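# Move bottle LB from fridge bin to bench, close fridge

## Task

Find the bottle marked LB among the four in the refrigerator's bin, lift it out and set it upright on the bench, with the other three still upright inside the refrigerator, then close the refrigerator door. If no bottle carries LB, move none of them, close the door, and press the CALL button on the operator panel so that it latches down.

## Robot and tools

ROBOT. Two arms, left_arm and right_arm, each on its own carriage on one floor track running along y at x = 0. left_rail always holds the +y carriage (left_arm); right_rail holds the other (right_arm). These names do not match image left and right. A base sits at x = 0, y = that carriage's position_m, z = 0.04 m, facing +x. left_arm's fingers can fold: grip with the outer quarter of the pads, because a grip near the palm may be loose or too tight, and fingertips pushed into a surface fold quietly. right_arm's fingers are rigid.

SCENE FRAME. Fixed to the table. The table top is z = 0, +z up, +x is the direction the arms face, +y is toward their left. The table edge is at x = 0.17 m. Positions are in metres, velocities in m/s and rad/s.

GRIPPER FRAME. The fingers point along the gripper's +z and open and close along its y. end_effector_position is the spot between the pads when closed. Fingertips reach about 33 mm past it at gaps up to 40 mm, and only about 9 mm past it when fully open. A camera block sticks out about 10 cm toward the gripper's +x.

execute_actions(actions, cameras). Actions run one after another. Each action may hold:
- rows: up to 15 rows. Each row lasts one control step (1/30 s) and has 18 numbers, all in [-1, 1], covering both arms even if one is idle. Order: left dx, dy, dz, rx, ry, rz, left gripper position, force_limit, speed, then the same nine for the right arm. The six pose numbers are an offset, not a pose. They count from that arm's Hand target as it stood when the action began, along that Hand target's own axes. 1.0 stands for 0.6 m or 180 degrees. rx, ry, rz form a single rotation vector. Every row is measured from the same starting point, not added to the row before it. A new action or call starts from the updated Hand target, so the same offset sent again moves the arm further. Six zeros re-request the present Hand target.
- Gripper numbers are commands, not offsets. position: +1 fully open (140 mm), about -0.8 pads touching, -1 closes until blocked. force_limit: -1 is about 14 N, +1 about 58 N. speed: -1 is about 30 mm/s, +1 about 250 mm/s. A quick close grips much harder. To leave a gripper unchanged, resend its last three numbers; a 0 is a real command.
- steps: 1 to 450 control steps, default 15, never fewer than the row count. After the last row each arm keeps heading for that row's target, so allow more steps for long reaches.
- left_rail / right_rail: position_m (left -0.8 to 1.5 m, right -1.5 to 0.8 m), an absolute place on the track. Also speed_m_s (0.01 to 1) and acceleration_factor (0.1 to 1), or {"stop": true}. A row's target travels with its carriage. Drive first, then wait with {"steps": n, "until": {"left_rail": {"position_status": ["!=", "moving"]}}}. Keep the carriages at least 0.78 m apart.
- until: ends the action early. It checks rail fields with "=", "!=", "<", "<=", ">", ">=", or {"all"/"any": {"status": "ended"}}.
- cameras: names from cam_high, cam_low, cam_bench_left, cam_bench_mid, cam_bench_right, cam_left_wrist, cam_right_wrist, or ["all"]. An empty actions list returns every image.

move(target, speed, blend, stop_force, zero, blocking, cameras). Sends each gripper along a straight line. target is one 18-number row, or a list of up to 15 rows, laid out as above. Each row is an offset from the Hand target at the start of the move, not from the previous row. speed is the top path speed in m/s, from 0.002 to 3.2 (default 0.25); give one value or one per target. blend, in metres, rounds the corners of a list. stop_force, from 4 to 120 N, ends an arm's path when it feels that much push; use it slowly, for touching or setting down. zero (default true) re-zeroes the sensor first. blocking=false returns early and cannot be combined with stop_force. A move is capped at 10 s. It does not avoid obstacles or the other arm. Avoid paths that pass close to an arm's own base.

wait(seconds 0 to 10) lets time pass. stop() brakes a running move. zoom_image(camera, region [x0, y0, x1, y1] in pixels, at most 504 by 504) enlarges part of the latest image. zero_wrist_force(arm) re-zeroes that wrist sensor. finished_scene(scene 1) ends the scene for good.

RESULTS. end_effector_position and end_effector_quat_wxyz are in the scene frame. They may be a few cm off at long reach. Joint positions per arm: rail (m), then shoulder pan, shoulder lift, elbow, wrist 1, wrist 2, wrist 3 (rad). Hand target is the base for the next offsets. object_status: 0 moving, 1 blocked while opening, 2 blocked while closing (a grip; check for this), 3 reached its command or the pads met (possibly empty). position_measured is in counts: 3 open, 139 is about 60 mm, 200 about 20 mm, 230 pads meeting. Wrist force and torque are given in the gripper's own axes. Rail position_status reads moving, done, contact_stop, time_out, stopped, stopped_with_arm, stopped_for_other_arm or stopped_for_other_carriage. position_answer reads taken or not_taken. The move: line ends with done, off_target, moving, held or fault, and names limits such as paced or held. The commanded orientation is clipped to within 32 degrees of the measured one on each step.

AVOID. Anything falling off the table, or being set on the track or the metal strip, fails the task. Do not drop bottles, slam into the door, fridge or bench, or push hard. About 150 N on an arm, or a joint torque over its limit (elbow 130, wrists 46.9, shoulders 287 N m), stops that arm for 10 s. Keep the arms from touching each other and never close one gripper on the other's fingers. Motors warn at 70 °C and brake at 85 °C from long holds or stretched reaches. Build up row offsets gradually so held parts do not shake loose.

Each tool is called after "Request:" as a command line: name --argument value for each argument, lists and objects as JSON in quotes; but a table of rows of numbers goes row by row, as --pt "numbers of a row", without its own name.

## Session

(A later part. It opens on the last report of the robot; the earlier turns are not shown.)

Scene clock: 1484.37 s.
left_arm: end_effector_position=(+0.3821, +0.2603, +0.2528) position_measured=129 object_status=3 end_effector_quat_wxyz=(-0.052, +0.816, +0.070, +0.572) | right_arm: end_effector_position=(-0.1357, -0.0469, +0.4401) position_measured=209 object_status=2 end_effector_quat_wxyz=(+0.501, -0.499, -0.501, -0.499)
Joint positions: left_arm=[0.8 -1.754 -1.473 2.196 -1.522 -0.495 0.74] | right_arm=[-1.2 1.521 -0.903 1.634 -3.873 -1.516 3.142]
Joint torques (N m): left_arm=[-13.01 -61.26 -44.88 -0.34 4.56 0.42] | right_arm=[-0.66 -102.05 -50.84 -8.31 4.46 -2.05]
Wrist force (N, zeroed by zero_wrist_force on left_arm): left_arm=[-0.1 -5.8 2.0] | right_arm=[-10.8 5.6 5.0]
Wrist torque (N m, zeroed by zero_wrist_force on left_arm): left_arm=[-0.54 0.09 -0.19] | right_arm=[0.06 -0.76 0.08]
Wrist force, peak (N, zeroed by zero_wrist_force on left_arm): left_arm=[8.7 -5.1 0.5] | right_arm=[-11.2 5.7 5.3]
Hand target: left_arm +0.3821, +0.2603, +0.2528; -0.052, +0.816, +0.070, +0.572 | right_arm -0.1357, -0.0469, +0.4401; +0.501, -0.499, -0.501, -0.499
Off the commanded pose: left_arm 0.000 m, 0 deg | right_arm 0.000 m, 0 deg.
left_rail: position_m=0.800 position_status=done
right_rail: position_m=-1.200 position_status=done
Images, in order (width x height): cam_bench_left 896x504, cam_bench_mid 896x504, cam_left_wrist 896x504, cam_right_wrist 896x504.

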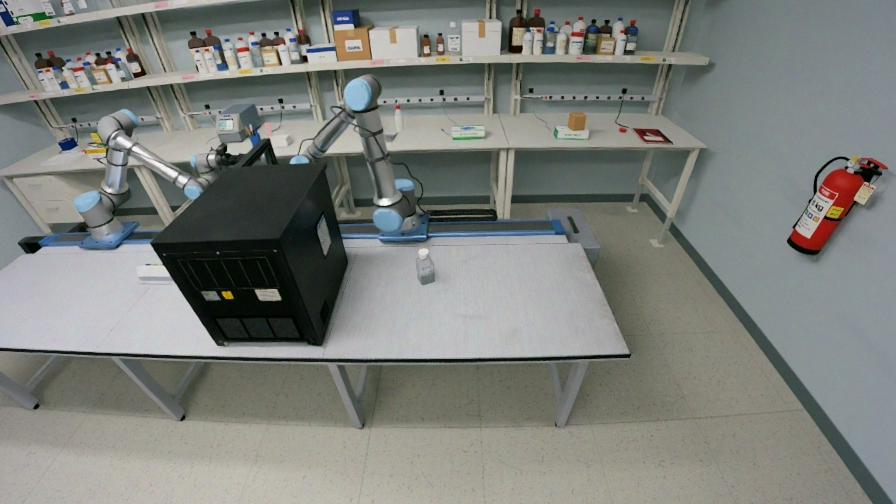

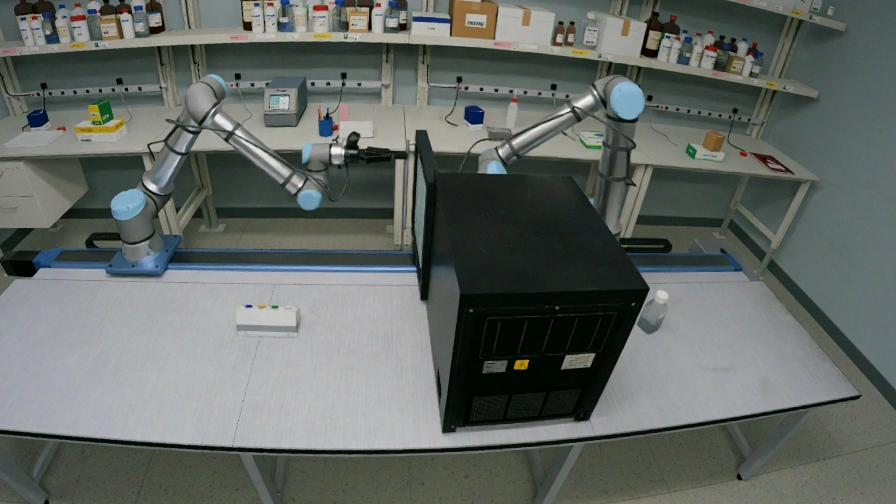

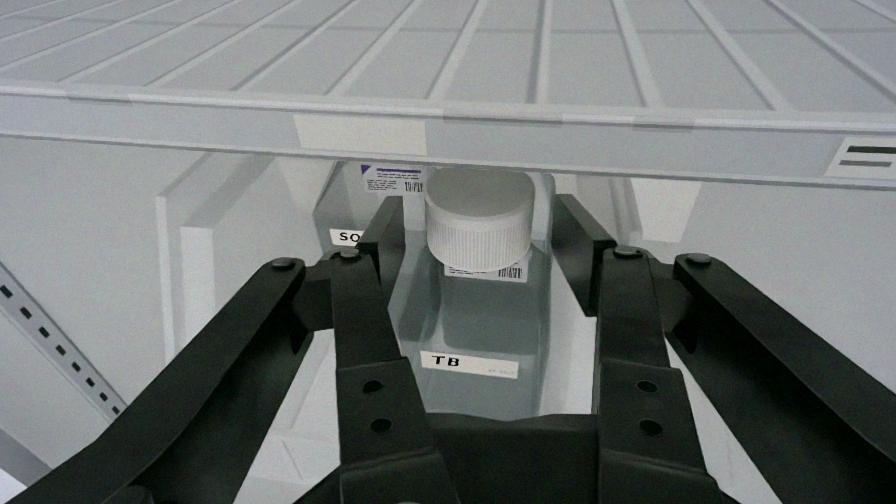

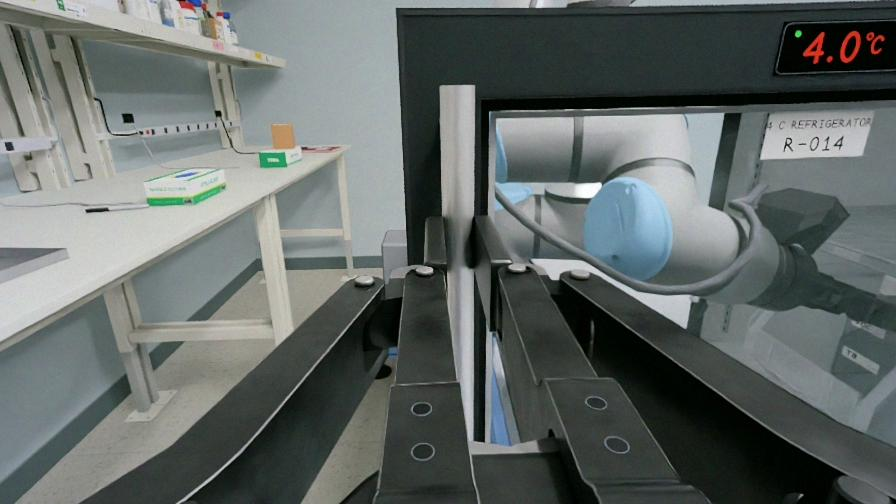

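Request:
zoom_image --camera "cam_bench_left" --region '[390, 230, 460, 300]'

Request:
zoom_image --camera "cam_bench_mid" --region '[620, 275, 690, 345]'

Request:
move --target '[0, 0, -0.2, 0, 0, 0, 0.0, -1, -1, 0, 0, 0, 0, 0, 0, -1, -0.5, -0.8]' --speed 0.12 --cameras '["cam_left_wrist"]'

Scaled by 7.200 from the camera's 896x504 image, which has a finer 1280x720 frame.

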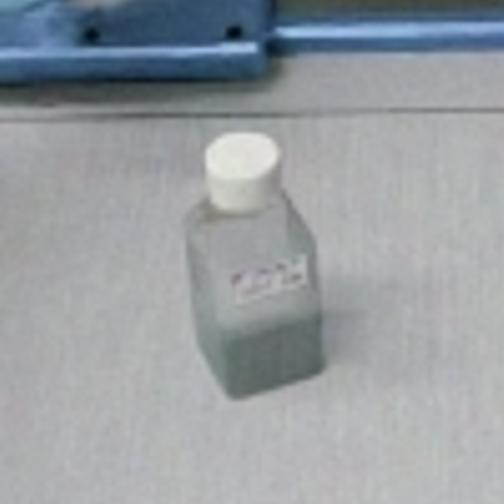

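Scaled by 7.200 from the camera's 896x504 image, which has a finer 1280x720 frame.

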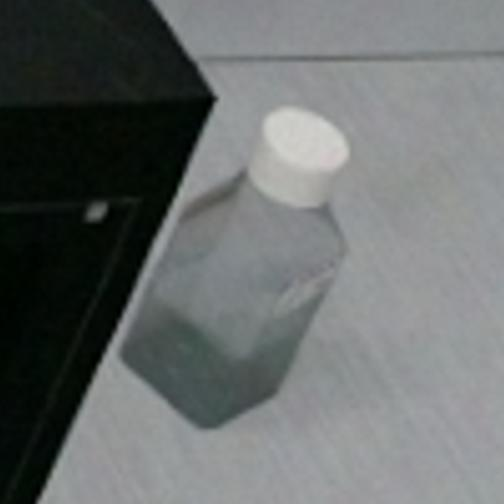

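Scene clock: 1488.87 s.
left_arm: end_effector_position=(+0.2711, +0.2404, +0.2936) position_measured=129 object_status=3 end_effector_quat_wxyz=(-0.052, +0.816, +0.070, +0.572) | right_arm: end_effector_position=(-0.1357, -0.0469, +0.4401) position_measured=209 object_status=2 end_effector_quat_wxyz=(+0.501, -0.499, -0.501, -0.499)
Joint positions: left_arm=[0.8 -1.928 -1.485 2.088 -1.22 -0.628 0.527] | right_arm=[-1.2 1.521 -0.903 1.634 -3.873 -1.516 3.142]
Joint torques (N m): left_arm=[-14.96 -34.6 -48.76 1.96 -1.23 -2.54] | right_arm=[3.03 -101.12 -52.06 -8.23 4.88 -1.72]
Wrist force (N, zeroed by zero_wrist_force on left_arm): left_arm=[-0.5 -3.1 -0.2] | right_arm=[-10.9 5.8 5.2]
Wrist torque (N m, zeroed by zero_wrist_force on left_arm): left_arm=[-0.72 0.14 0.00] | right_arm=[0.08 -0.76 0.08]
Wrist force, peak (N, zeroed by zero_wrist_force on left_arm): left_arm=[-0.2 -6.7 2.2] | right_arm=[-11.2 5.6 5.4]
Hand target: left_arm +0.2710, +0.2404, +0.2936; -0.052, +0.816, +0.070, +0.572 | right_arm -0.1357, -0.0469, +0.4401; +0.501, -0.499, -0.501, -0.499
Off the commanded pose: left_arm 0.000 m, 0 deg | right_arm 0.000 m, 0 deg.
left_rail: position_m=0.800 position_status=done
right_rail: position_m=-1.200 position_status=done
move: done
Images, in order (width x height): cam_left_wrist 896x504.

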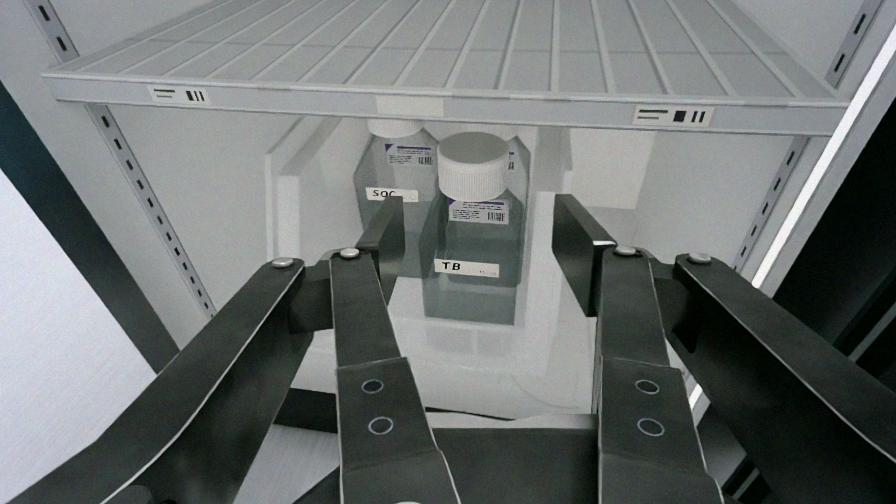

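Request:
move --target '[-0.1153, -0.0455, -0.3475, 0, 0, 0, 0.0, -1, -1, 0, 0, 0, 0, 0, 0, -1, -0.5, -0.8]' --speed 0.25

Request:
execute_actions --actions '[{"left_rail": {"position_m": 1.45, "speed_m_s": 0.5, "acceleration_factor": 0.5}, "steps": 150, "until": {"left_rail": {"position_status": ["!=", "moving"]}}}]' --cameras '["cam_left_wrist"]'

Scene clock: 1516.90 s.
left_arm: end_effector_position=(+0.0502, +0.2290, +0.2997) position_measured=129 object_status=3 end_effector_quat_wxyz=(-0.052, +0.816, +0.070, +0.572) | right_arm: end_effector_position=(-0.1357, -0.0469, +0.4401) position_measured=209 object_status=2 end_effector_quat_wxyz=(+0.501, -0.499, -0.501, -0.499)
Joint positions: left_arm=[0.8 -2.229 -1.376 1.926 -1.004 -0.888 0.304] | right_arm=[-1.2 1.521 -0.903 1.634 -3.873 -1.516 3.142]
Joint torques (N m): left_arm=[-16.21 -43.57 -49.28 2.65 -0.78 -3.23] | right_arm=[2.13 -101.1 -52.05 -8.73 4.46 -1.6]
Wrist force (N, zeroed by zero_wrist_force on left_arm): left_arm=[-0.7 -3.4 -0.4] | right_arm=[-11.0 5.7 5.2]
Wrist torque (N m, zeroed by zero_wrist_force on left_arm): left_arm=[-0.78 0.16 0.01] | right_arm=[0.04 -0.74 0.09]
Wrist force, peak (N, zeroed by zero_wrist_force on left_arm): left_arm=[-1.4 -3.8 -2.6] | right_arm=[-11.2 5.8 5.5]
Hand target: left_arm +0.0500, +0.2290, +0.2997; -0.052, +0.816, +0.070, +0.572 | right_arm -0.1357, -0.0469, +0.4401; +0.501, -0.499, -0.501, -0.499
Off the commanded pose: left_arm 0.000 m, 0 deg | right_arm 0.000 m, 0 deg.
left_rail: position_m=0.800 position_status=done
right_rail: position_m=-1.200 position_status=done
move: done

Scene clock: 1519.50 s.
left_arm: end_effector_position=(+0.0500, +0.8790, +0.2997) position_measured=129 object_status=3 end_effector_quat_wxyz=(-0.052, +0.816, +0.070, +0.572) | right_arm: end_effector_position=(-0.1357, -0.0469, +0.4401) position_measured=209 object_status=2 end_effector_quat_wxyz=(+0.501, -0.499, -0.501, -0.499)
Joint positions: left_arm=[1.45 -2.229 -1.376 1.926 -1.003 -0.888 0.304] | right_arm=[-1.2 1.521 -0.903 1.634 -3.873 -1.516 3.142]
Joint torques (N m): left_arm=[-10.71 -48.59 -40.79 2 1.57 -3.02] | right_arm=[4.53 -105.25 -50.51 -8.56 4.39 -1.39]
Wrist force (N, zeroed by zero_wrist_force on left_arm): left_arm=[-0.7 -3.3 -0.3] | right_arm=[-10.8 5.6 5.3]
Wrist torque (N m, zeroed by zero_wrist_force on left_arm): left_arm=[-0.76 0.18 0.01] | right_arm=[0.03 -0.77 0.08]
Wrist force, peak (N, zeroed by zero_wrist_force on left_arm): left_arm=[-0.7 -4.5 0.2] | right_arm=[-11.1 5.7 5.5]
Hand target: left_arm +0.0500, +0.8790, +0.2997; -0.052, +0.816, +0.070, +0.572 | right_arm -0.1357, -0.0469, +0.4401; +0.501, -0.499, -0.501, -0.499
Tool commands: left_gripper/position=+0.0 left_gripper/force_limit=-1.0 left_gripper/speed=-1.0 right_gripper/position=-1.0 right_gripper/force_limit=-0.5 right_gripper/speed=-0.8
Off the commanded pose: left_arm 0.000 m, 0 deg | right_arm 0.000 m, 0 deg.
left_rail: position_m=1.450 speed_m_s=0.50 position_status=done
right_rail: position_m=-1.200 position_status=done
Images, in order (width x height): cam_left_wrist 896x504.

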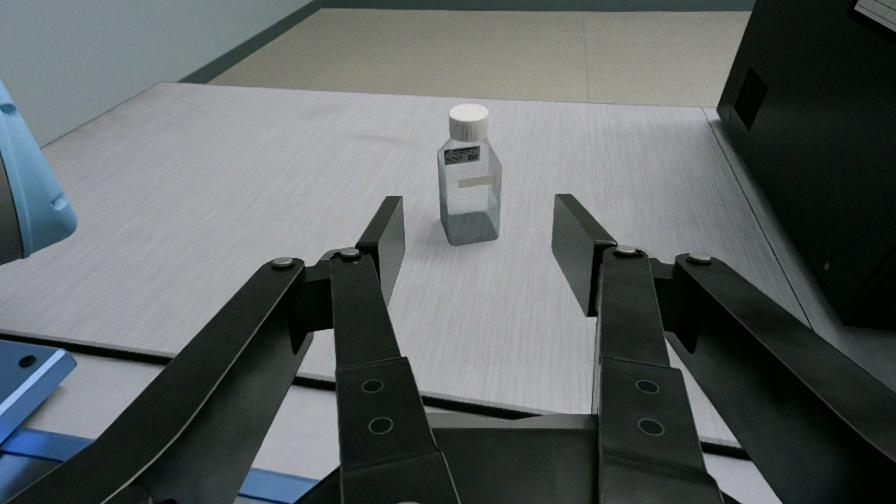

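Request:
zoom_image --camera "cam_left_wrist" --region '[420, 95, 520, 255]'

Scaled by 3.150 from the camera's 896x504 image, which has a finer 1280x720 frame.

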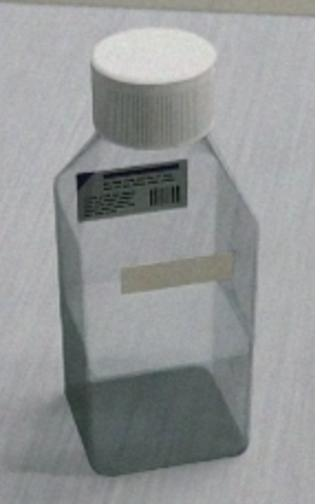

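Request:
move --target '[0.0124, 0.0853, 0.5029, 0.1149, 0, -0.0418, 0.0, -1, -1, 0, 0, 0, 0, 0, 0, -1, -0.5, -0.8]' --speed 0.25 --cameras '["cam_left_wrist"]'

Request:
zoom_image --camera "cam_left_wrist" --region '[400, 120, 560, 340]'

Scene clock: 1549.13 s.
left_arm: end_effector_position=(+0.3406, +0.8790, +0.2038) position_measured=129 object_status=3 end_effector_quat_wxyz=(-0.160, +0.787, +0.225, +0.552) | right_arm: end_effector_position=(-0.1357, -0.0469, +0.4401) position_measured=209 object_status=2 end_effector_quat_wxyz=(+0.501, -0.499, -0.501, -0.499)
Joint positions: left_arm=[1.45 -1.714 -1.192 1.887 -1.203 -0.771 0.384] | right_arm=[-1.2 1.521 -0.903 1.634 -3.873 -1.516 3.142]
Joint torques (N m): left_arm=[21.3 -59.08 -47.23 -3.02 3.74 1.89] | right_arm=[0.98 -103.6 -51.43 -8.66 4.33 -1.53]
Wrist force (N, zeroed by zero_wrist_force on left_arm): left_arm=[-0.5 -3.4 -0.1] | right_arm=[-10.9 5.7 5.6]
Wrist torque (N m, zeroed by zero_wrist_force on left_arm): left_arm=[-0.78 0.11 -0.32] | right_arm=[0.04 -0.74 0.08]
Wrist force, peak (N, zeroed by zero_wrist_force on left_arm): left_arm=[-0.6 -4.1 -2.2] | right_arm=[-11.1 5.9 5.7]
Hand target: left_arm +0.3408, +0.8790, +0.2038; -0.160, +0.787, +0.225, +0.552 | right_arm -0.1357, -0.0469, +0.4401; +0.501, -0.499, -0.501, -0.499
Off the commanded pose: left_arm 0.000 m, 0 deg | right_arm 0.000 m, 0 deg.
left_rail: position_m=1.450 speed_m_s=0.50 position_status=done
right_rail: position_m=-1.200 position_status=done
move: done
Images, in order (width x height): cam_left_wrist 896x504.

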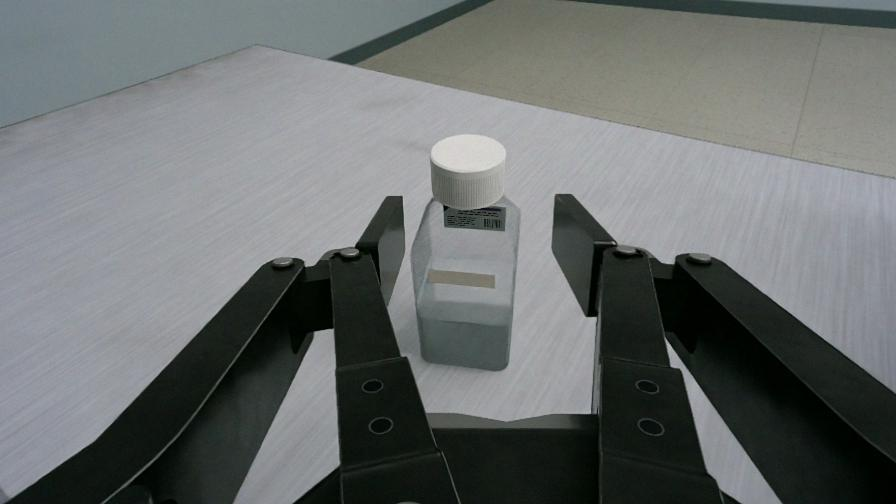

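Scaled by 2.291 from the camera's 896x504 image, which has a finer 1280x720 frame.

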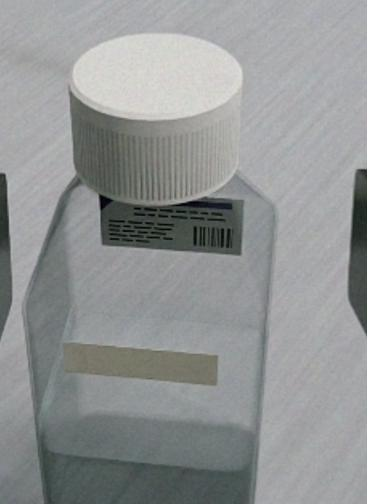

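Request:
move --target '[0.0013, -0.0047, 0.1930, 0, 0, 0, 0.0, -1, -1, 0, 0, 0, 0, 0, 0, -1, -0.5, -0.8]' --speed 0.1 --stop_force 8 --cameras '["cam_left_wrist"]'

Scene clock: 1575.63 s.
left_arm: end_effector_position=(+0.4318, +0.9394, +0.1653) position_measured=129 object_status=3 end_effector_quat_wxyz=(-0.160, +0.787, +0.225, +0.552) | right_arm: end_effector_position=(-0.1357, -0.0469, +0.4401) position_measured=209 object_status=2 end_effector_quat_wxyz=(+0.501, -0.499, -0.501, -0.499)
Joint positions: left_arm=[1.45 -1.591 -1.209 2.017 -1.388 -0.666 0.48] | right_arm=[-1.2 1.521 -0.903 1.634 -3.873 -1.516 3.142]
Joint torques (N m): left_arm=[19.54 -84.37 -28.43 -3.12 4.04 1.92] | right_arm=[1.73 -102.86 -51.33 -8.29 4.55 -1.79]
Wrist force (N, zeroed by zero_wrist_force on left_arm): left_arm=[-0.1 -3.0 -0.1] | right_arm=[-10.6 5.4 5.1]
Wrist torque (N m, zeroed by zero_wrist_force on left_arm): left_arm=[-0.69 0.06 -0.34] | right_arm=[-0.02 -0.80 0.08]
Wrist force, peak (N, zeroed by zero_wrist_force on left_arm): left_arm=[-0.8 -3.8 0.1] | right_arm=[-11.3 6.0 5.2]
Hand target: left_arm +0.4318, +0.9394, +0.1653; -0.160, +0.787, +0.225, +0.552 | right_arm -0.1357, -0.0469, +0.4401; +0.501, -0.499, -0.501, -0.499
Off the commanded pose: left_arm 0.000 m, 0 deg | right_arm 0.000 m, 0 deg.
left_rail: position_m=1.450 speed_m_s=0.50 position_status=done
right_rail: position_m=-1.200 position_status=done
move: done
Images, in order (width x height): cam_left_wrist 896x504.

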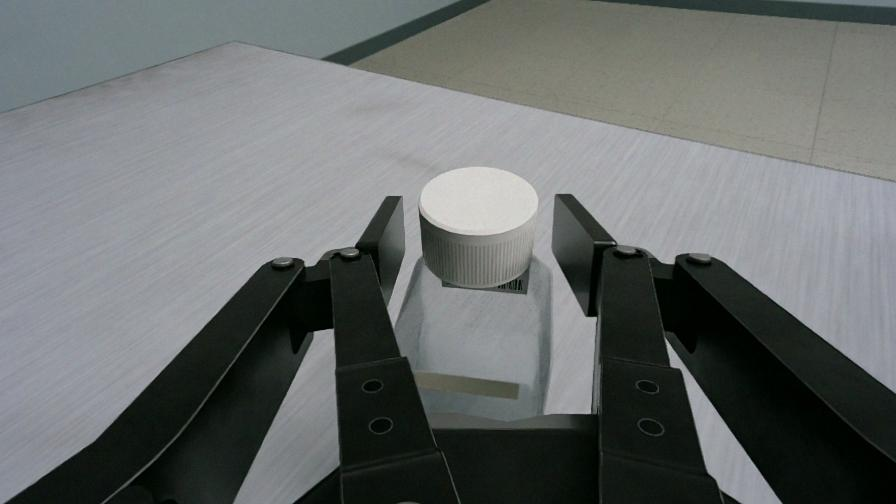

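Request:
zoom_image --camera "cam_left_wrist" --region '[400, 340, 560, 420]'

Request:
execute_actions --actions '[{"rows": [[0,0,0,0,0,0,-1,1,-1,0,0,0,0,0,0,-1,-0.5,-0.8]], "steps": 60}]' --cameras '["cam_left_wrist"]'

Scaled by 3.150 from the camera's 896x504 image, which has a finer 1280x720 frame.

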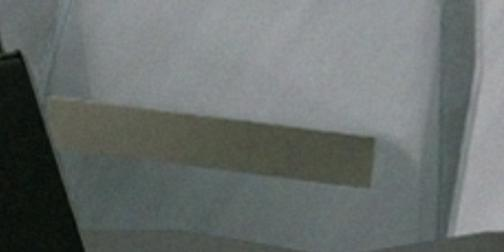

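Scene clock: 1580.47 s.
left_arm: end_effector_position=(+0.4318, +0.9395, +0.1653) position_measured=162 object_status=2 end_effector_quat_wxyz=(-0.160, +0.787, +0.225, +0.552) | right_arm: end_effector_position=(-0.1357, -0.0469, +0.4401) position_measured=209 object_status=2 end_effector_quat_wxyz=(+0.501, -0.499, -0.501, -0.499)
Joint positions: left_arm=[1.45 -1.591 -1.209 2.017 -1.388 -0.666 0.48] | right_arm=[-1.2 1.521 -0.903 1.634 -3.873 -1.516 3.142]
Joint torques (N m): left_arm=[17.68 -80.31 -31.08 -3.34 3.44 2.6] | right_arm=[3.09 -105.56 -51.85 -8.48 4.16 -1.48]
Wrist force (N, zeroed by zero_wrist_force on left_arm): left_arm=[4.0 -4.7 -3.3] | right_arm=[-10.8 5.6 5.3]
Wrist torque (N m, zeroed by zero_wrist_force on left_arm): left_arm=[-0.75 0.11 -0.40] | right_arm=[0.02 -0.78 0.08]
Wrist force, peak (N, zeroed by zero_wrist_force on left_arm): left_arm=[4.1 -4.9 -3.4] | right_arm=[-11.1 5.8 5.3]
Hand target: left_arm +0.4318, +0.9395, +0.1653; -0.160, +0.787, +0.225, +0.552 | right_arm -0.1357, -0.0469, +0.4401; +0.501, -0.499, -0.501, -0.499
Off the commanded pose: left_arm 0.000 m, 0 deg | right_arm 0.000 m, 0 deg.
left_rail: position_m=1.450 speed_m_s=0.50 position_status=done
right_rail: position_m=-1.200 position_status=done
Images, in order (width x height): cam_left_wrist 896x504.

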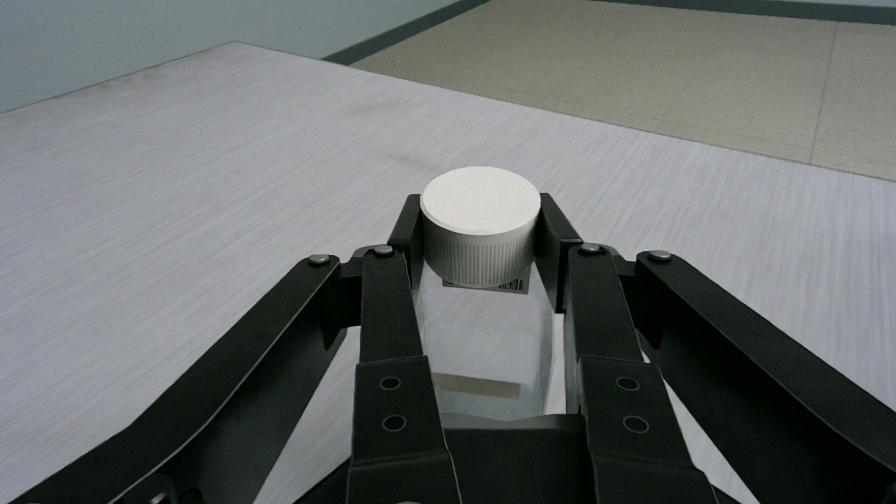

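Request:
move --pt "0.1253 0 -0.0456 0 0 0 -1 1 -1 0 0 0 0 0 0 -1 -0.5 -0.8" --pt "-0.0013 -0.2695 -0.6607 -0.1253 0 0.0456 -1 1 -1 0 0 0 0 0 0 -1 -0.5 -0.8" --speed '[0.08, 0.2]' --blend 0.02

Request:
execute_actions --actions '[{"left_rail": {"position_m": 0.8, "speed_m_s": 0.4, "acceleration_factor": 0.4}, "steps": 150, "until": {"left_rail": {"position_status": ["!=", "moving"]}}}]' --cameras '["cam_left_wrist", "cam_right_wrist"]'

Scene clock: 1593.33 s.
left_arm: end_effector_position=(+0.0301, +0.8780, +0.2994) position_measured=162 object_status=2 end_effector_quat_wxyz=(-0.042, +0.817, +0.056, +0.573) | right_arm: end_effector_position=(-0.1357, -0.0469, +0.4401) position_measured=209 object_status=2 end_effector_quat_wxyz=(+0.501, -0.499, -0.501, -0.499)
Joint positions: left_arm=[1.45 -2.264 -1.376 1.926 -1.004 -0.889 0.304] | right_arm=[-1.2 1.521 -0.903 1.634 -3.873 -1.516 3.142]
Joint torques (N m): left_arm=[-16.14 -46.48 -51.4 3.05 -2.05 -2.97] | right_arm=[2.33 -105.91 -52.25 -8.47 4.58 -1.44]
Wrist force (N, zeroed by zero_wrist_force on left_arm): left_arm=[-4.2 -3.0 1.1] | right_arm=[-10.6 5.9 5.4]
Wrist torque (N m, zeroed by zero_wrist_force on left_arm): left_arm=[-0.70 0.08 0.00] | right_arm=[0.09 -0.83 0.08]
Wrist force, peak (N, zeroed by zero_wrist_force on left_arm): left_arm=[4.3 -4.8 -3.5] | right_arm=[-11.2 5.8 5.5]
Hand target: left_arm +0.0299, +0.8780, +0.2994; -0.042, +0.817, +0.056, +0.573 | right_arm -0.1357, -0.0469, +0.4401; +0.501, -0.499, -0.501, -0.499
Off the commanded pose: left_arm 0.000 m, 0 deg | right_arm 0.000 m, 0 deg.
left_rail: position_m=1.450 speed_m_s=0.50 position_status=done
right_rail: position_m=-1.200 position_status=done
move: done

Scene clock: 1596.27 s.
left_arm: end_effector_position=(+0.0299, +0.2280, +0.2994) position_measured=162 object_status=2 end_effector_quat_wxyz=(-0.042, +0.817, +0.056, +0.573) | right_arm: end_effector_position=(-0.1357, -0.0469, +0.4401) position_measured=209 object_status=2 end_effector_quat_wxyz=(+0.501, -0.499, -0.501, -0.499)
Joint positions: left_arm=[0.8 -2.265 -1.376 1.926 -1.004 -0.889 0.304] | right_arm=[-1.2 1.521 -0.903 1.634 -3.873 -1.516 3.142]
Joint torques (N m): left_arm=[-12.19 -56.16 -42.16 1.52 1.42 -2.7] | right_arm=[0.38 -106.99 -50.93 -8.54 4.22 -1.54]
Wrist force (N, zeroed by zero_wrist_force on left_arm): left_arm=[-4.1 -3.1 1.1] | right_arm=[-10.7 5.6 5.5]
Wrist torque (N m, zeroed by zero_wrist_force on left_arm): left_arm=[-0.72 0.05 0.00] | right_arm=[0.03 -0.79 0.08]
Wrist force, peak (N, zeroed by zero_wrist_force on left_arm): left_arm=[-4.6 -4.2 1.2] | right_arm=[-11.3 5.9 5.2]
Hand target: left_arm +0.0299, +0.2280, +0.2994; -0.042, +0.817, +0.056, +0.573 | right_arm -0.1357, -0.0469, +0.4401; +0.501, -0.499, -0.501, -0.499
Tool commands: left_gripper/position=-1.0 left_gripper/force_limit=+1.0 left_gripper/speed=-1.0 right_gripper/position=-1.0 right_gripper/force_limit=-0.5 right_gripper/speed=-0.8
Off the commanded pose: left_arm 0.000 m, 0 deg | right_arm 0.000 m, 0 deg.
left_rail: position_m=0.800 speed_m_s=0.40 position_status=done
right_rail: position_m=-1.200 position_status=done
Images, in order (width x height): cam_left_wrist 896x504, cam_right_wrist 896x504.

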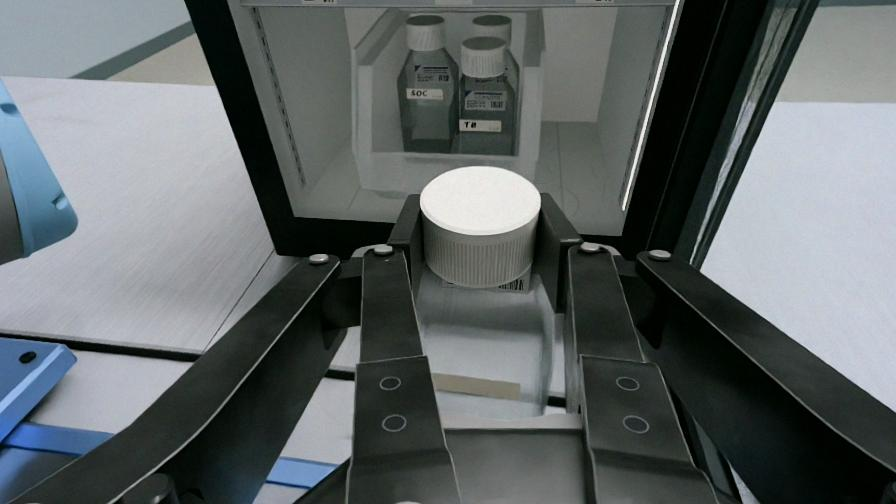

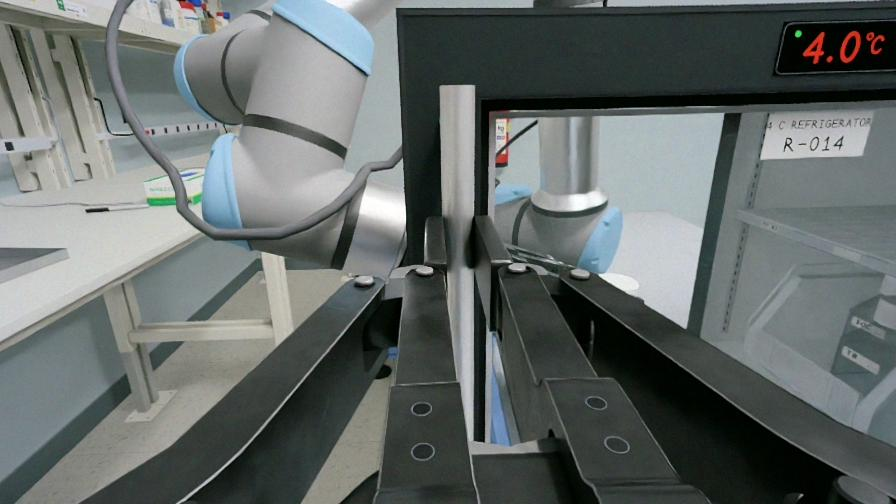

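Request:
move --target '[0.2427, -0.1620, 0.1400, -0.0119, 0.2476, -0.0327, -1, 1, -1, 0, 0, 0, 0, 0, 0, -1, -0.5, -0.8]' --speed 0.18 --cameras '["cam_left_wrist", "cam_right_wrist"]'

Scene clock: 1647.80 s.
left_arm: end_effector_position=(+0.1436, +0.3416, +0.4082) position_measured=162 object_status=2 end_effector_quat_wxyz=(-0.017, +0.536, +0.066, +0.842) | right_arm: end_effector_position=(-0.1357, -0.0469, +0.4401) position_measured=209 object_status=2 end_effector_quat_wxyz=(+0.501, -0.499, -0.501, -0.499)
Joint positions: left_arm=[0.8 -2.22 -1.25 2.116 -0.293 -0.879 -0.494] | right_arm=[-1.2 1.521 -0.903 1.634 -3.873 -1.516 3.142]
Joint torques (N m): left_arm=[16.5 -41.57 -19.58 7.79 -4.72 -3.41] | right_arm=[3.58 -107.55 -51.54 -8.46 4.35 -1.36]
Wrist force (N, zeroed by zero_wrist_force on left_arm): left_arm=[-4.1 -4.1 -0.4] | right_arm=[-10.8 5.8 5.3]
Wrist torque (N m, zeroed by zero_wrist_force on left_arm): left_arm=[-0.65 -0.13 0.07] | right_arm=[0.07 -0.78 0.08]
Wrist force, peak (N, zeroed by zero_wrist_force on left_arm): left_arm=[-4.5 -5.0 0.8] | right_arm=[-11.0 6.1 5.5]
Hand target: left_arm +0.1436, +0.3417, +0.4082; -0.017, +0.535, +0.066, +0.842 | right_arm -0.1357, -0.0469, +0.4401; +0.501, -0.499, -0.501, -0.499
Off the commanded pose: left_arm 0.000 m, 0 deg | right_arm 0.000 m, 0 deg.
left_rail: position_m=0.800 speed_m_s=0.40 position_status=done
right_rail: position_m=-1.200 position_status=done
move: done
Images, in order (width x height): cam_left_wrist 896x504, cam_right_wrist 896x504.

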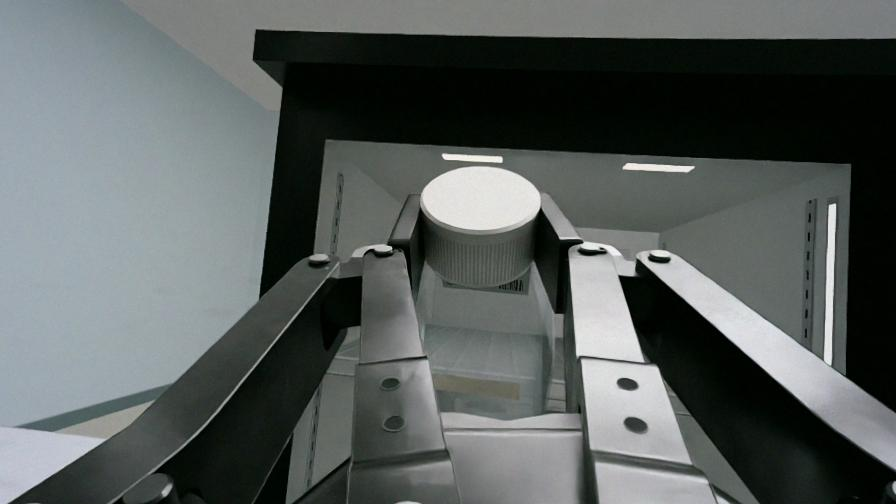

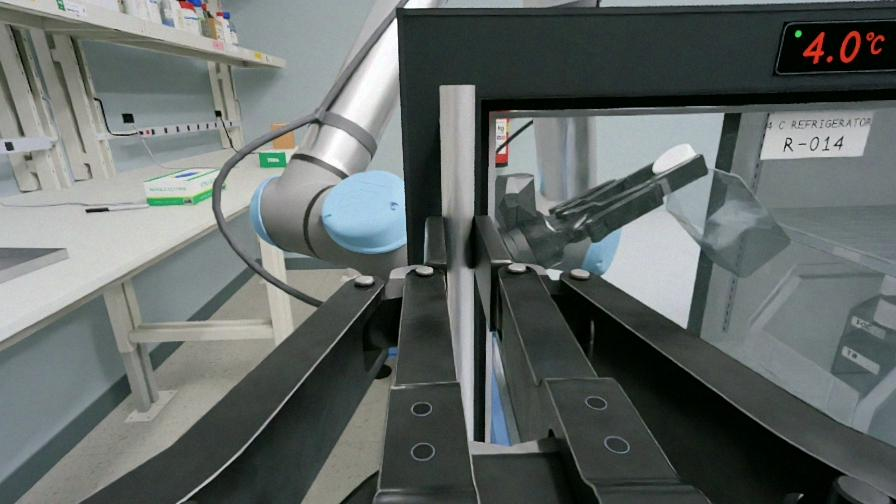

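Request:
move --target '[-0.3145, 0, 0.1140, 0, 0, 0, -1, 1, -1, 0, 0, 0, 0, 0, 0, -1, -0.5, -0.8]' --speed 0.08 --stop_force 8 --cameras '["cam_left_wrist", "cam_right_wrist"]'

Scene clock: 1671.73 s.
left_arm: end_effector_position=(+0.2855, +0.3425, +0.2663) position_measured=162 object_status=2 end_effector_quat_wxyz=(-0.017, +0.535, +0.066, +0.842) | right_arm: end_effector_position=(-0.1357, -0.0469, +0.4401) position_measured=209 object_status=2 end_effector_quat_wxyz=(+0.501, -0.499, -0.501, -0.499)
Joint positions: left_arm=[0.8 -1.966 -1.008 2.176 -0.437 -0.676 -0.713] | right_arm=[-1.2 1.521 -0.903 1.634 -3.873 -1.516 3.142]
Joint torques (N m): left_arm=[16.81 -51.22 -24.11 6.05 -0.81 -2.73] | right_arm=[4.52 -107.02 -52.09 -8.73 4.49 -1.22]
Wrist force (N, zeroed by zero_wrist_force on left_arm): left_arm=[-4.4 -3.7 -0.2] | right_arm=[-10.9 5.5 5.4]
Wrist torque (N m, zeroed by zero_wrist_force on left_arm): left_arm=[-0.56 -0.06 0.05] | right_arm=[0.00 -0.76 0.09]
Wrist force, peak (N, zeroed by zero_wrist_force on left_arm): left_arm=[-5.9 -3.8 -0.3] | right_arm=[-11.3 5.8 5.4]
Hand target: left_arm +0.2855, +0.3425, +0.2663; -0.017, +0.535, +0.066, +0.842 | right_arm -0.1357, -0.0469, +0.4401; +0.501, -0.499, -0.501, -0.499
Off the commanded pose: left_arm 0.000 m, 0 deg | right_arm 0.000 m, 0 deg.
left_rail: position_m=0.800 speed_m_s=0.40 position_status=done
right_rail: position_m=-1.200 position_status=done
move: done
Images, in order (width x height): cam_left_wrist 896x504, cam_right_wrist 896x504.

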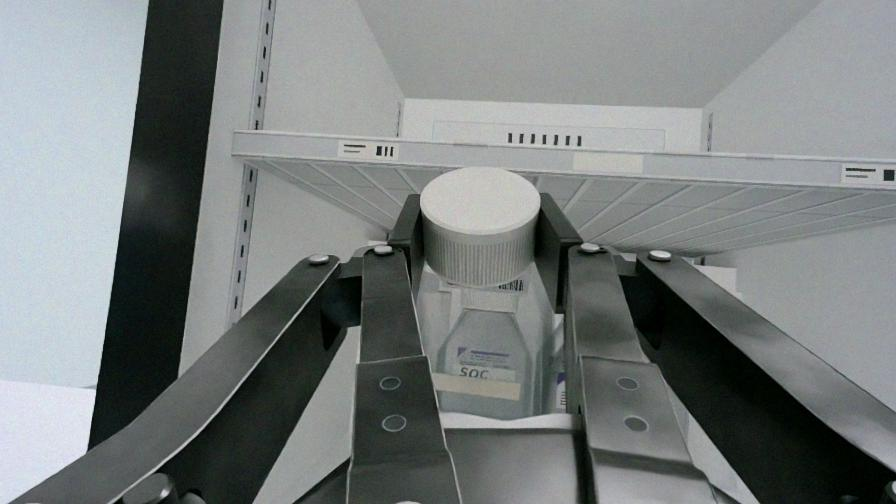

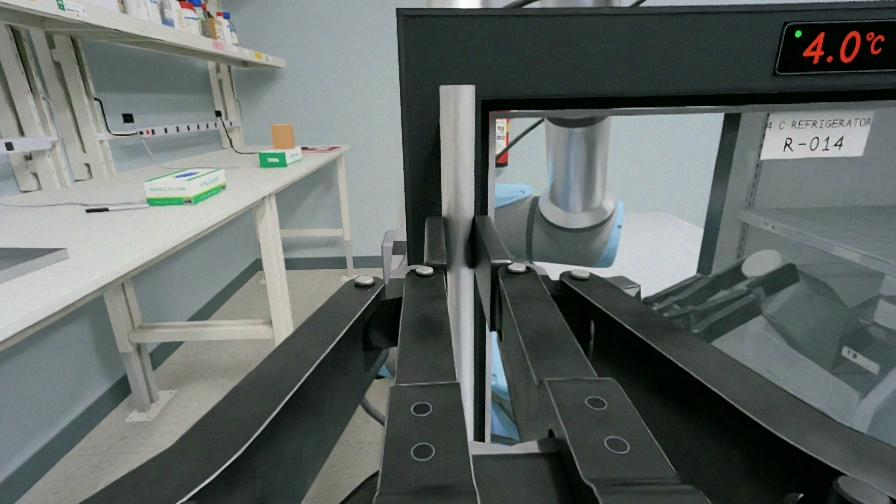

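Request:
move --pt "-0.0127 0.0022 0.0208 0.0019 -0.0385 0.0051 -1 1 -1 0 0 0 0 0 0 -1 -0.5 -0.8" --pt "-0.0177 0.0050 0.0455 0.0040 -0.0825 0.0109 -1 1 -1 0 0 0 0 0 0 -1 -0.5 -0.8" --pt "-0.0283 0.0097 0.0838 0.0066 -0.1375 0.0182 -1 1 -1 0 0 0 0 0 0 -1 -0.5 -0.8" --pt "-0.0480 0.0137 0.1217 0.0093 -0.1926 0.0254 -1 1 -1 0 0 0 0 0 0 -1 -0.5 -0.8" --pt "-0.0717 0.0177 0.1602 0.0119 -0.2476 0.0327 -1 1 -1 0 0 0 0 0 0 -1 -0.5 -0.8" --speed 0.07 --blend 0.004 --stop_force 10 --cameras '["cam_left_wrist", "cam_right_wrist"]'

Scene clock: 1687.27 s.
left_arm: end_effector_position=(+0.3913, +0.3426, +0.2686) position_measured=162 object_status=2 end_effector_quat_wxyz=(-0.042, +0.817, +0.056, +0.573) | right_arm: end_effector_position=(-0.1357, -0.0469, +0.4401) position_measured=209 object_status=2 end_effector_quat_wxyz=(+0.501, -0.499, -0.501, -0.499)
Joint positions: left_arm=[0.8 -1.774 -1.652 2.345 -1.512 -0.485 0.763] | right_arm=[-1.2 1.521 -0.903 1.634 -3.873 -1.516 3.142]
Joint torques (N m): left_arm=[21.17 -52.53 -36.77 -4.9 0.39 2.36] | right_arm=[3.76 -108.31 -52.5 -9.22 4.55 -1.08]
Wrist force (N, zeroed by zero_wrist_force on left_arm): left_arm=[-3.9 -2.7 1.2] | right_arm=[-10.8 5.6 5.4]
Wrist torque (N m, zeroed by zero_wrist_force on left_arm): left_arm=[-0.71 0.00 -0.35] | right_arm=[0.03 -0.76 0.08]
Wrist force, peak (N, zeroed by zero_wrist_force on left_arm): left_arm=[-5.2 -4.0 -1.2] | right_arm=[-11.1 6.0 5.7]
Hand target: left_arm +0.3913, +0.3426, +0.2686; -0.042, +0.817, +0.056, +0.573 | right_arm -0.1357, -0.0469, +0.4401; +0.501, -0.499, -0.501, -0.499
Off the commanded pose: left_arm 0.000 m, 0 deg | right_arm 0.000 m, 0 deg.
left_rail: position_m=0.800 speed_m_s=0.40 position_status=done
right_rail: position_m=-1.200 position_status=done
move: done
Images, in order (width x height): cam_left_wrist 896x504, cam_right_wrist 896x504.

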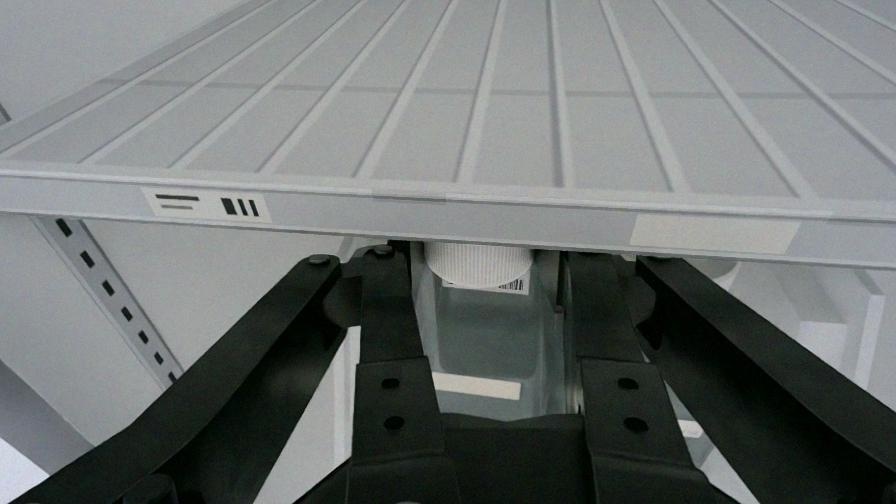

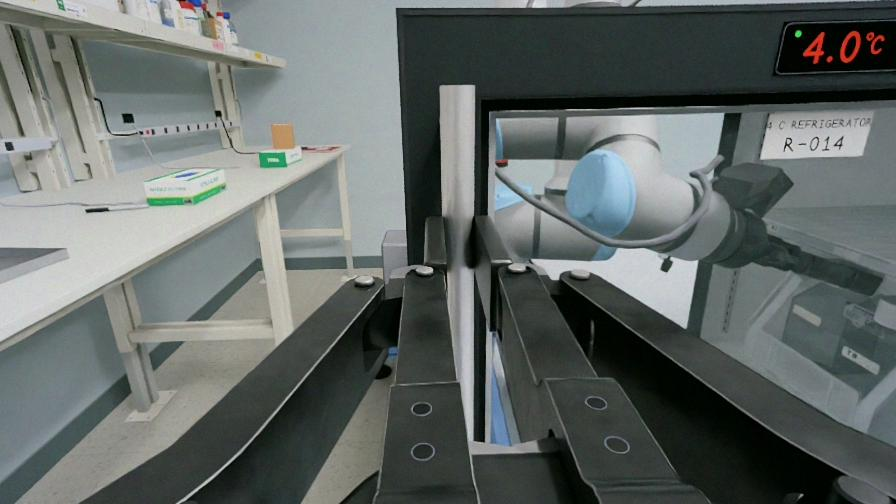

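Request:
move --target '[-0.0266, 0, 0.0097, 0, 0, 0, -1, 1, -1, 0, 0, 0, 0, 0, 0, -1, -0.5, -0.8]' --speed 0.015 --stop_force 5

Scene clock: 1691.27 s.
left_arm: end_effector_position=(+0.3914, +0.3427, +0.2516) position_measured=162 object_status=2 end_effector_quat_wxyz=(-0.042, +0.817, +0.056, +0.573) | right_arm: end_effector_position=(-0.1357, -0.0469, +0.4401) position_measured=209 object_status=2 end_effector_quat_wxyz=(+0.501, -0.499, -0.501, -0.499)
Joint positions: left_arm=[0.8 -1.774 -1.627 2.361 -1.554 -0.485 0.763] | right_arm=[-1.2 1.521 -0.903 1.634 -3.873 -1.516 3.142]
Joint torques (N m): left_arm=[14.73 -19 -33.84 -4.34 2.79 2.21] | right_arm=[6.16 -107.01 -52.43 -8.89 4.04 -1.55]
Wrist force (N, zeroed by zero_wrist_force on left_arm): left_arm=[-3.7 -2.4 0.9] | right_arm=[-10.8 5.8 5.5]
Wrist torque (N m, zeroed by zero_wrist_force on left_arm): left_arm=[-0.64 -0.06 -0.36] | right_arm=[0.08 -0.77 0.08]
Wrist force, peak (N, zeroed by zero_wrist_force on left_arm): left_arm=[-4.3 -2.7 0.9] | right_arm=[-11.1 5.9 5.6]
Hand target: left_arm +0.3914, +0.3427, +0.2516; -0.042, +0.817, +0.056, +0.573 | right_arm -0.1357, -0.0469, +0.4401; +0.501, -0.499, -0.501, -0.499
Off the commanded pose: left_arm 0.000 m, 0 deg | right_arm 0.000 m, 0 deg.
left_rail: position_m=0.800 speed_m_s=0.40 position_status=done
right_rail: position_m=-1.200 position_status=done
move: done

Request:
move --target '[-0.0188, 0, 0.0068, 0, 0, 0, -1, 1, -1, 0, 0, 0, 0, 0, 0, -1, -0.5, -0.8]' --speed 0.015 --stop_force 5 --cameras '["cam_left_wrist"]'

Scene clock: 1694.70 s.
left_arm: end_effector_position=(+0.3914, +0.3427, +0.2498) position_measured=162 object_status=2 end_effector_quat_wxyz=(-0.042, +0.817, +0.056, +0.573) | right_arm: end_effector_position=(-0.1357, -0.0469, +0.4401) position_measured=209 object_status=2 end_effector_quat_wxyz=(+0.501, -0.499, -0.501, -0.499)
Joint positions: left_arm=[0.8 -1.774 -1.624 2.363 -1.558 -0.485 0.763] | right_arm=[-1.2 1.521 -0.903 1.634 -3.873 -1.516 3.142]
Joint torques (N m): left_arm=[13.6 -49.03 -46.84 0.55 1.52 0.15] | right_arm=[2.76 -111.86 -50.85 -8.34 4.04 -1.42]
Wrist force (N, zeroed by zero_wrist_force on left_arm): left_arm=[-2.7 -2.6 2.7] | right_arm=[-11.0 5.4 5.4]
Wrist torque (N m, zeroed by zero_wrist_force on left_arm): left_arm=[-0.73 0.27 -0.44] | right_arm=[0.04 -0.76 0.08]
Wrist force, peak (N, zeroed by zero_wrist_force on left_arm): left_arm=[-4.3 -2.7 0.9] | right_arm=[-11.0 5.8 5.7]
Hand target: left_arm +0.3914, +0.3427, +0.2498; -0.042, +0.817, +0.056, +0.573 (not the last commanded pose) | right_arm -0.1357, -0.0469, +0.4401; +0.501, -0.499, -0.501, -0.499
Off the commanded pose: left_arm 0.010 m, 0 deg | right_arm 0.000 m, 0 deg.
left_rail: position_m=0.800 speed_m_s=0.40 position_status=done
right_rail: position_m=-1.200 position_status=done
move: contact (left_arm)
Images, in order (width x height): cam_left_wrist 896x504.

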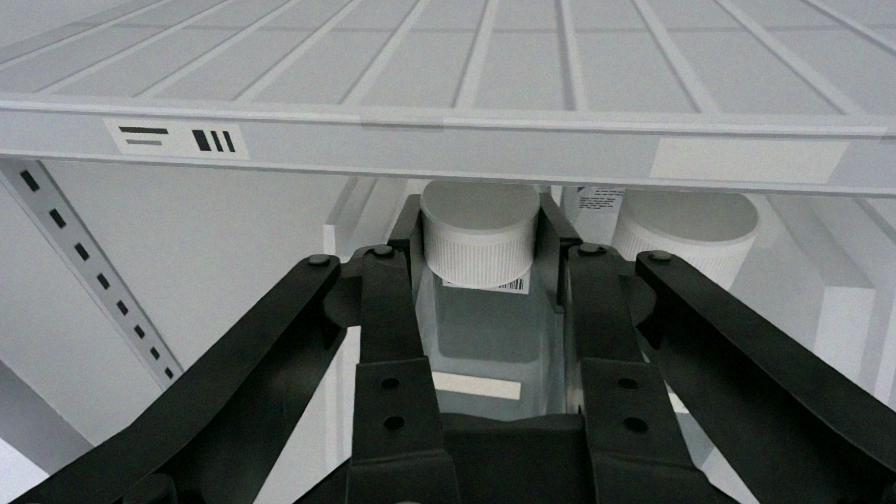

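Request:
move --target '[-0.0063, 0, 0.0023, 0, 0, 0, -1, 1, -1, 0, 0, 0, 0, 0, 0, -1, -0.5, -0.8]' --speed 0.01 --stop_force 8

Scene clock: 1703.53 s.
left_arm: end_effector_position=(+0.3914, +0.3426, +0.2487) position_measured=162 object_status=2 end_effector_quat_wxyz=(-0.042, +0.817, +0.056, +0.573) | right_arm: end_effector_position=(-0.1357, -0.0469, +0.4401) position_measured=209 object_status=2 end_effector_quat_wxyz=(+0.501, -0.499, -0.501, -0.499)
Joint positions: left_arm=[0.8 -1.774 -1.622 2.364 -1.561 -0.485 0.763] | right_arm=[-1.2 1.521 -0.903 1.634 -3.873 -1.516 3.142]
Joint torques (N m): left_arm=[14.04 -50.45 -46.15 0.28 -0.38 -1.11] | right_arm=[5.87 -110.39 -52.1 -8.65 3.5 -1.68]
Wrist force (N, zeroed by zero_wrist_force on left_arm): left_arm=[3.9 -3.2 1.8] | right_arm=[-10.7 5.2 5.4]
Wrist torque (N m, zeroed by zero_wrist_force on left_arm): left_arm=[-0.69 0.45 -0.46] | right_arm=[0.03 -0.82 0.08]
Wrist force, peak (N, zeroed by zero_wrist_force on left_arm): left_arm=[16.4 -4.7 -0.2] | right_arm=[-12.3 5.0 5.4]
Hand target: left_arm +0.3914, +0.3426, +0.2487; -0.042, +0.817, +0.056, +0.573 (not the last commanded pose) | right_arm -0.1357, -0.0469, +0.4401; +0.501, -0.499, -0.501, -0.499
Off the commanded pose: left_arm 0.003 m, 0 deg | right_arm 0.000 m, 0 deg.
left_rail: position_m=0.800 speed_m_s=0.40 position_status=done
right_rail: position_m=-1.200 position_status=done
move: contact (left_arm)

Request:
execute_actions --actions '[{"rows": [[0,0,0,0,0,0,0.0,-1,-1,0,0,0,0,0,0,-1,-0.5,-0.8]], "steps": 40}]' --cameras '["cam_left_wrist"]'

Scene clock: 1706.77 s.
left_arm: end_effector_position=(+0.3914, +0.3426, +0.2488) position_measured=129 object_status=3 end_effector_quat_wxyz=(-0.042, +0.817, +0.056, +0.573) | right_arm: end_effector_position=(-0.1357, -0.0469, +0.4401) position_measured=209 object_status=2 end_effector_quat_wxyz=(+0.501, -0.499, -0.501, -0.499)
Joint positions: left_arm=[0.8 -1.774 -1.622 2.364 -1.561 -0.485 0.763] | right_arm=[-1.2 1.521 -0.903 1.634 -3.873 -1.516 3.142]
Joint torques (N m): left_arm=[12.63 -45.11 -34.58 -1.46 2.31 -0.95] | right_arm=[3.63 -110.42 -50.5 -8.4 4.49 -1.62]
Wrist force (N, zeroed by zero_wrist_force on left_arm): left_arm=[-0.6 0.2 1.3] | right_arm=[-10.5 5.2 5.4]
Wrist torque (N m, zeroed by zero_wrist_force on left_arm): left_arm=[-1.39 0.04 -0.32] | right_arm=[0.02 -0.80 0.08]
Wrist force, peak (N, zeroed by zero_wrist_force on left_arm): left_arm=[4.4 -2.9 2.3] | right_arm=[-11.1 5.8 5.6]
Hand target: left_arm +0.3914, +0.3426, +0.2487; -0.042, +0.817, +0.056, +0.573 | right_arm -0.1357, -0.0469, +0.4401; +0.501, -0.499, -0.501, -0.499
Off the commanded pose: left_arm 0.000 m, 0 deg | right_arm 0.000 m, 0 deg.
left_rail: position_m=0.800 speed_m_s=0.40 position_status=done
right_rail: position_m=-1.200 position_status=done
Images, in order (width x height): cam_left_wrist 896x504.

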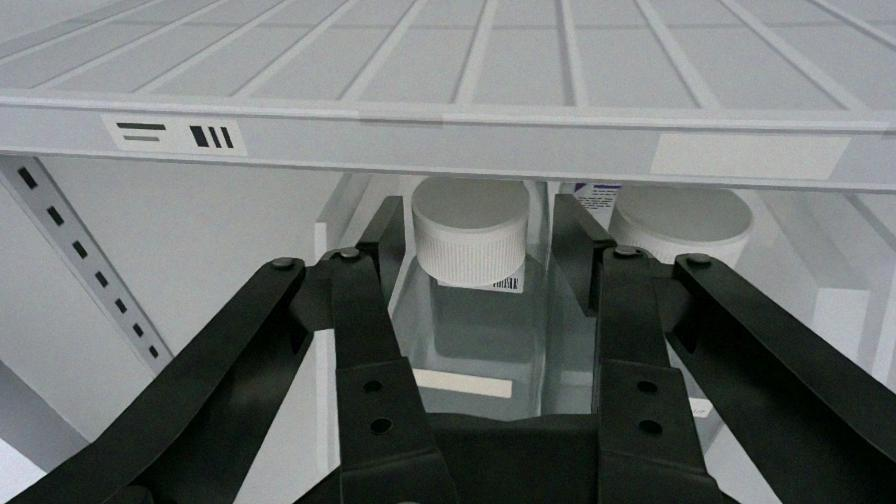

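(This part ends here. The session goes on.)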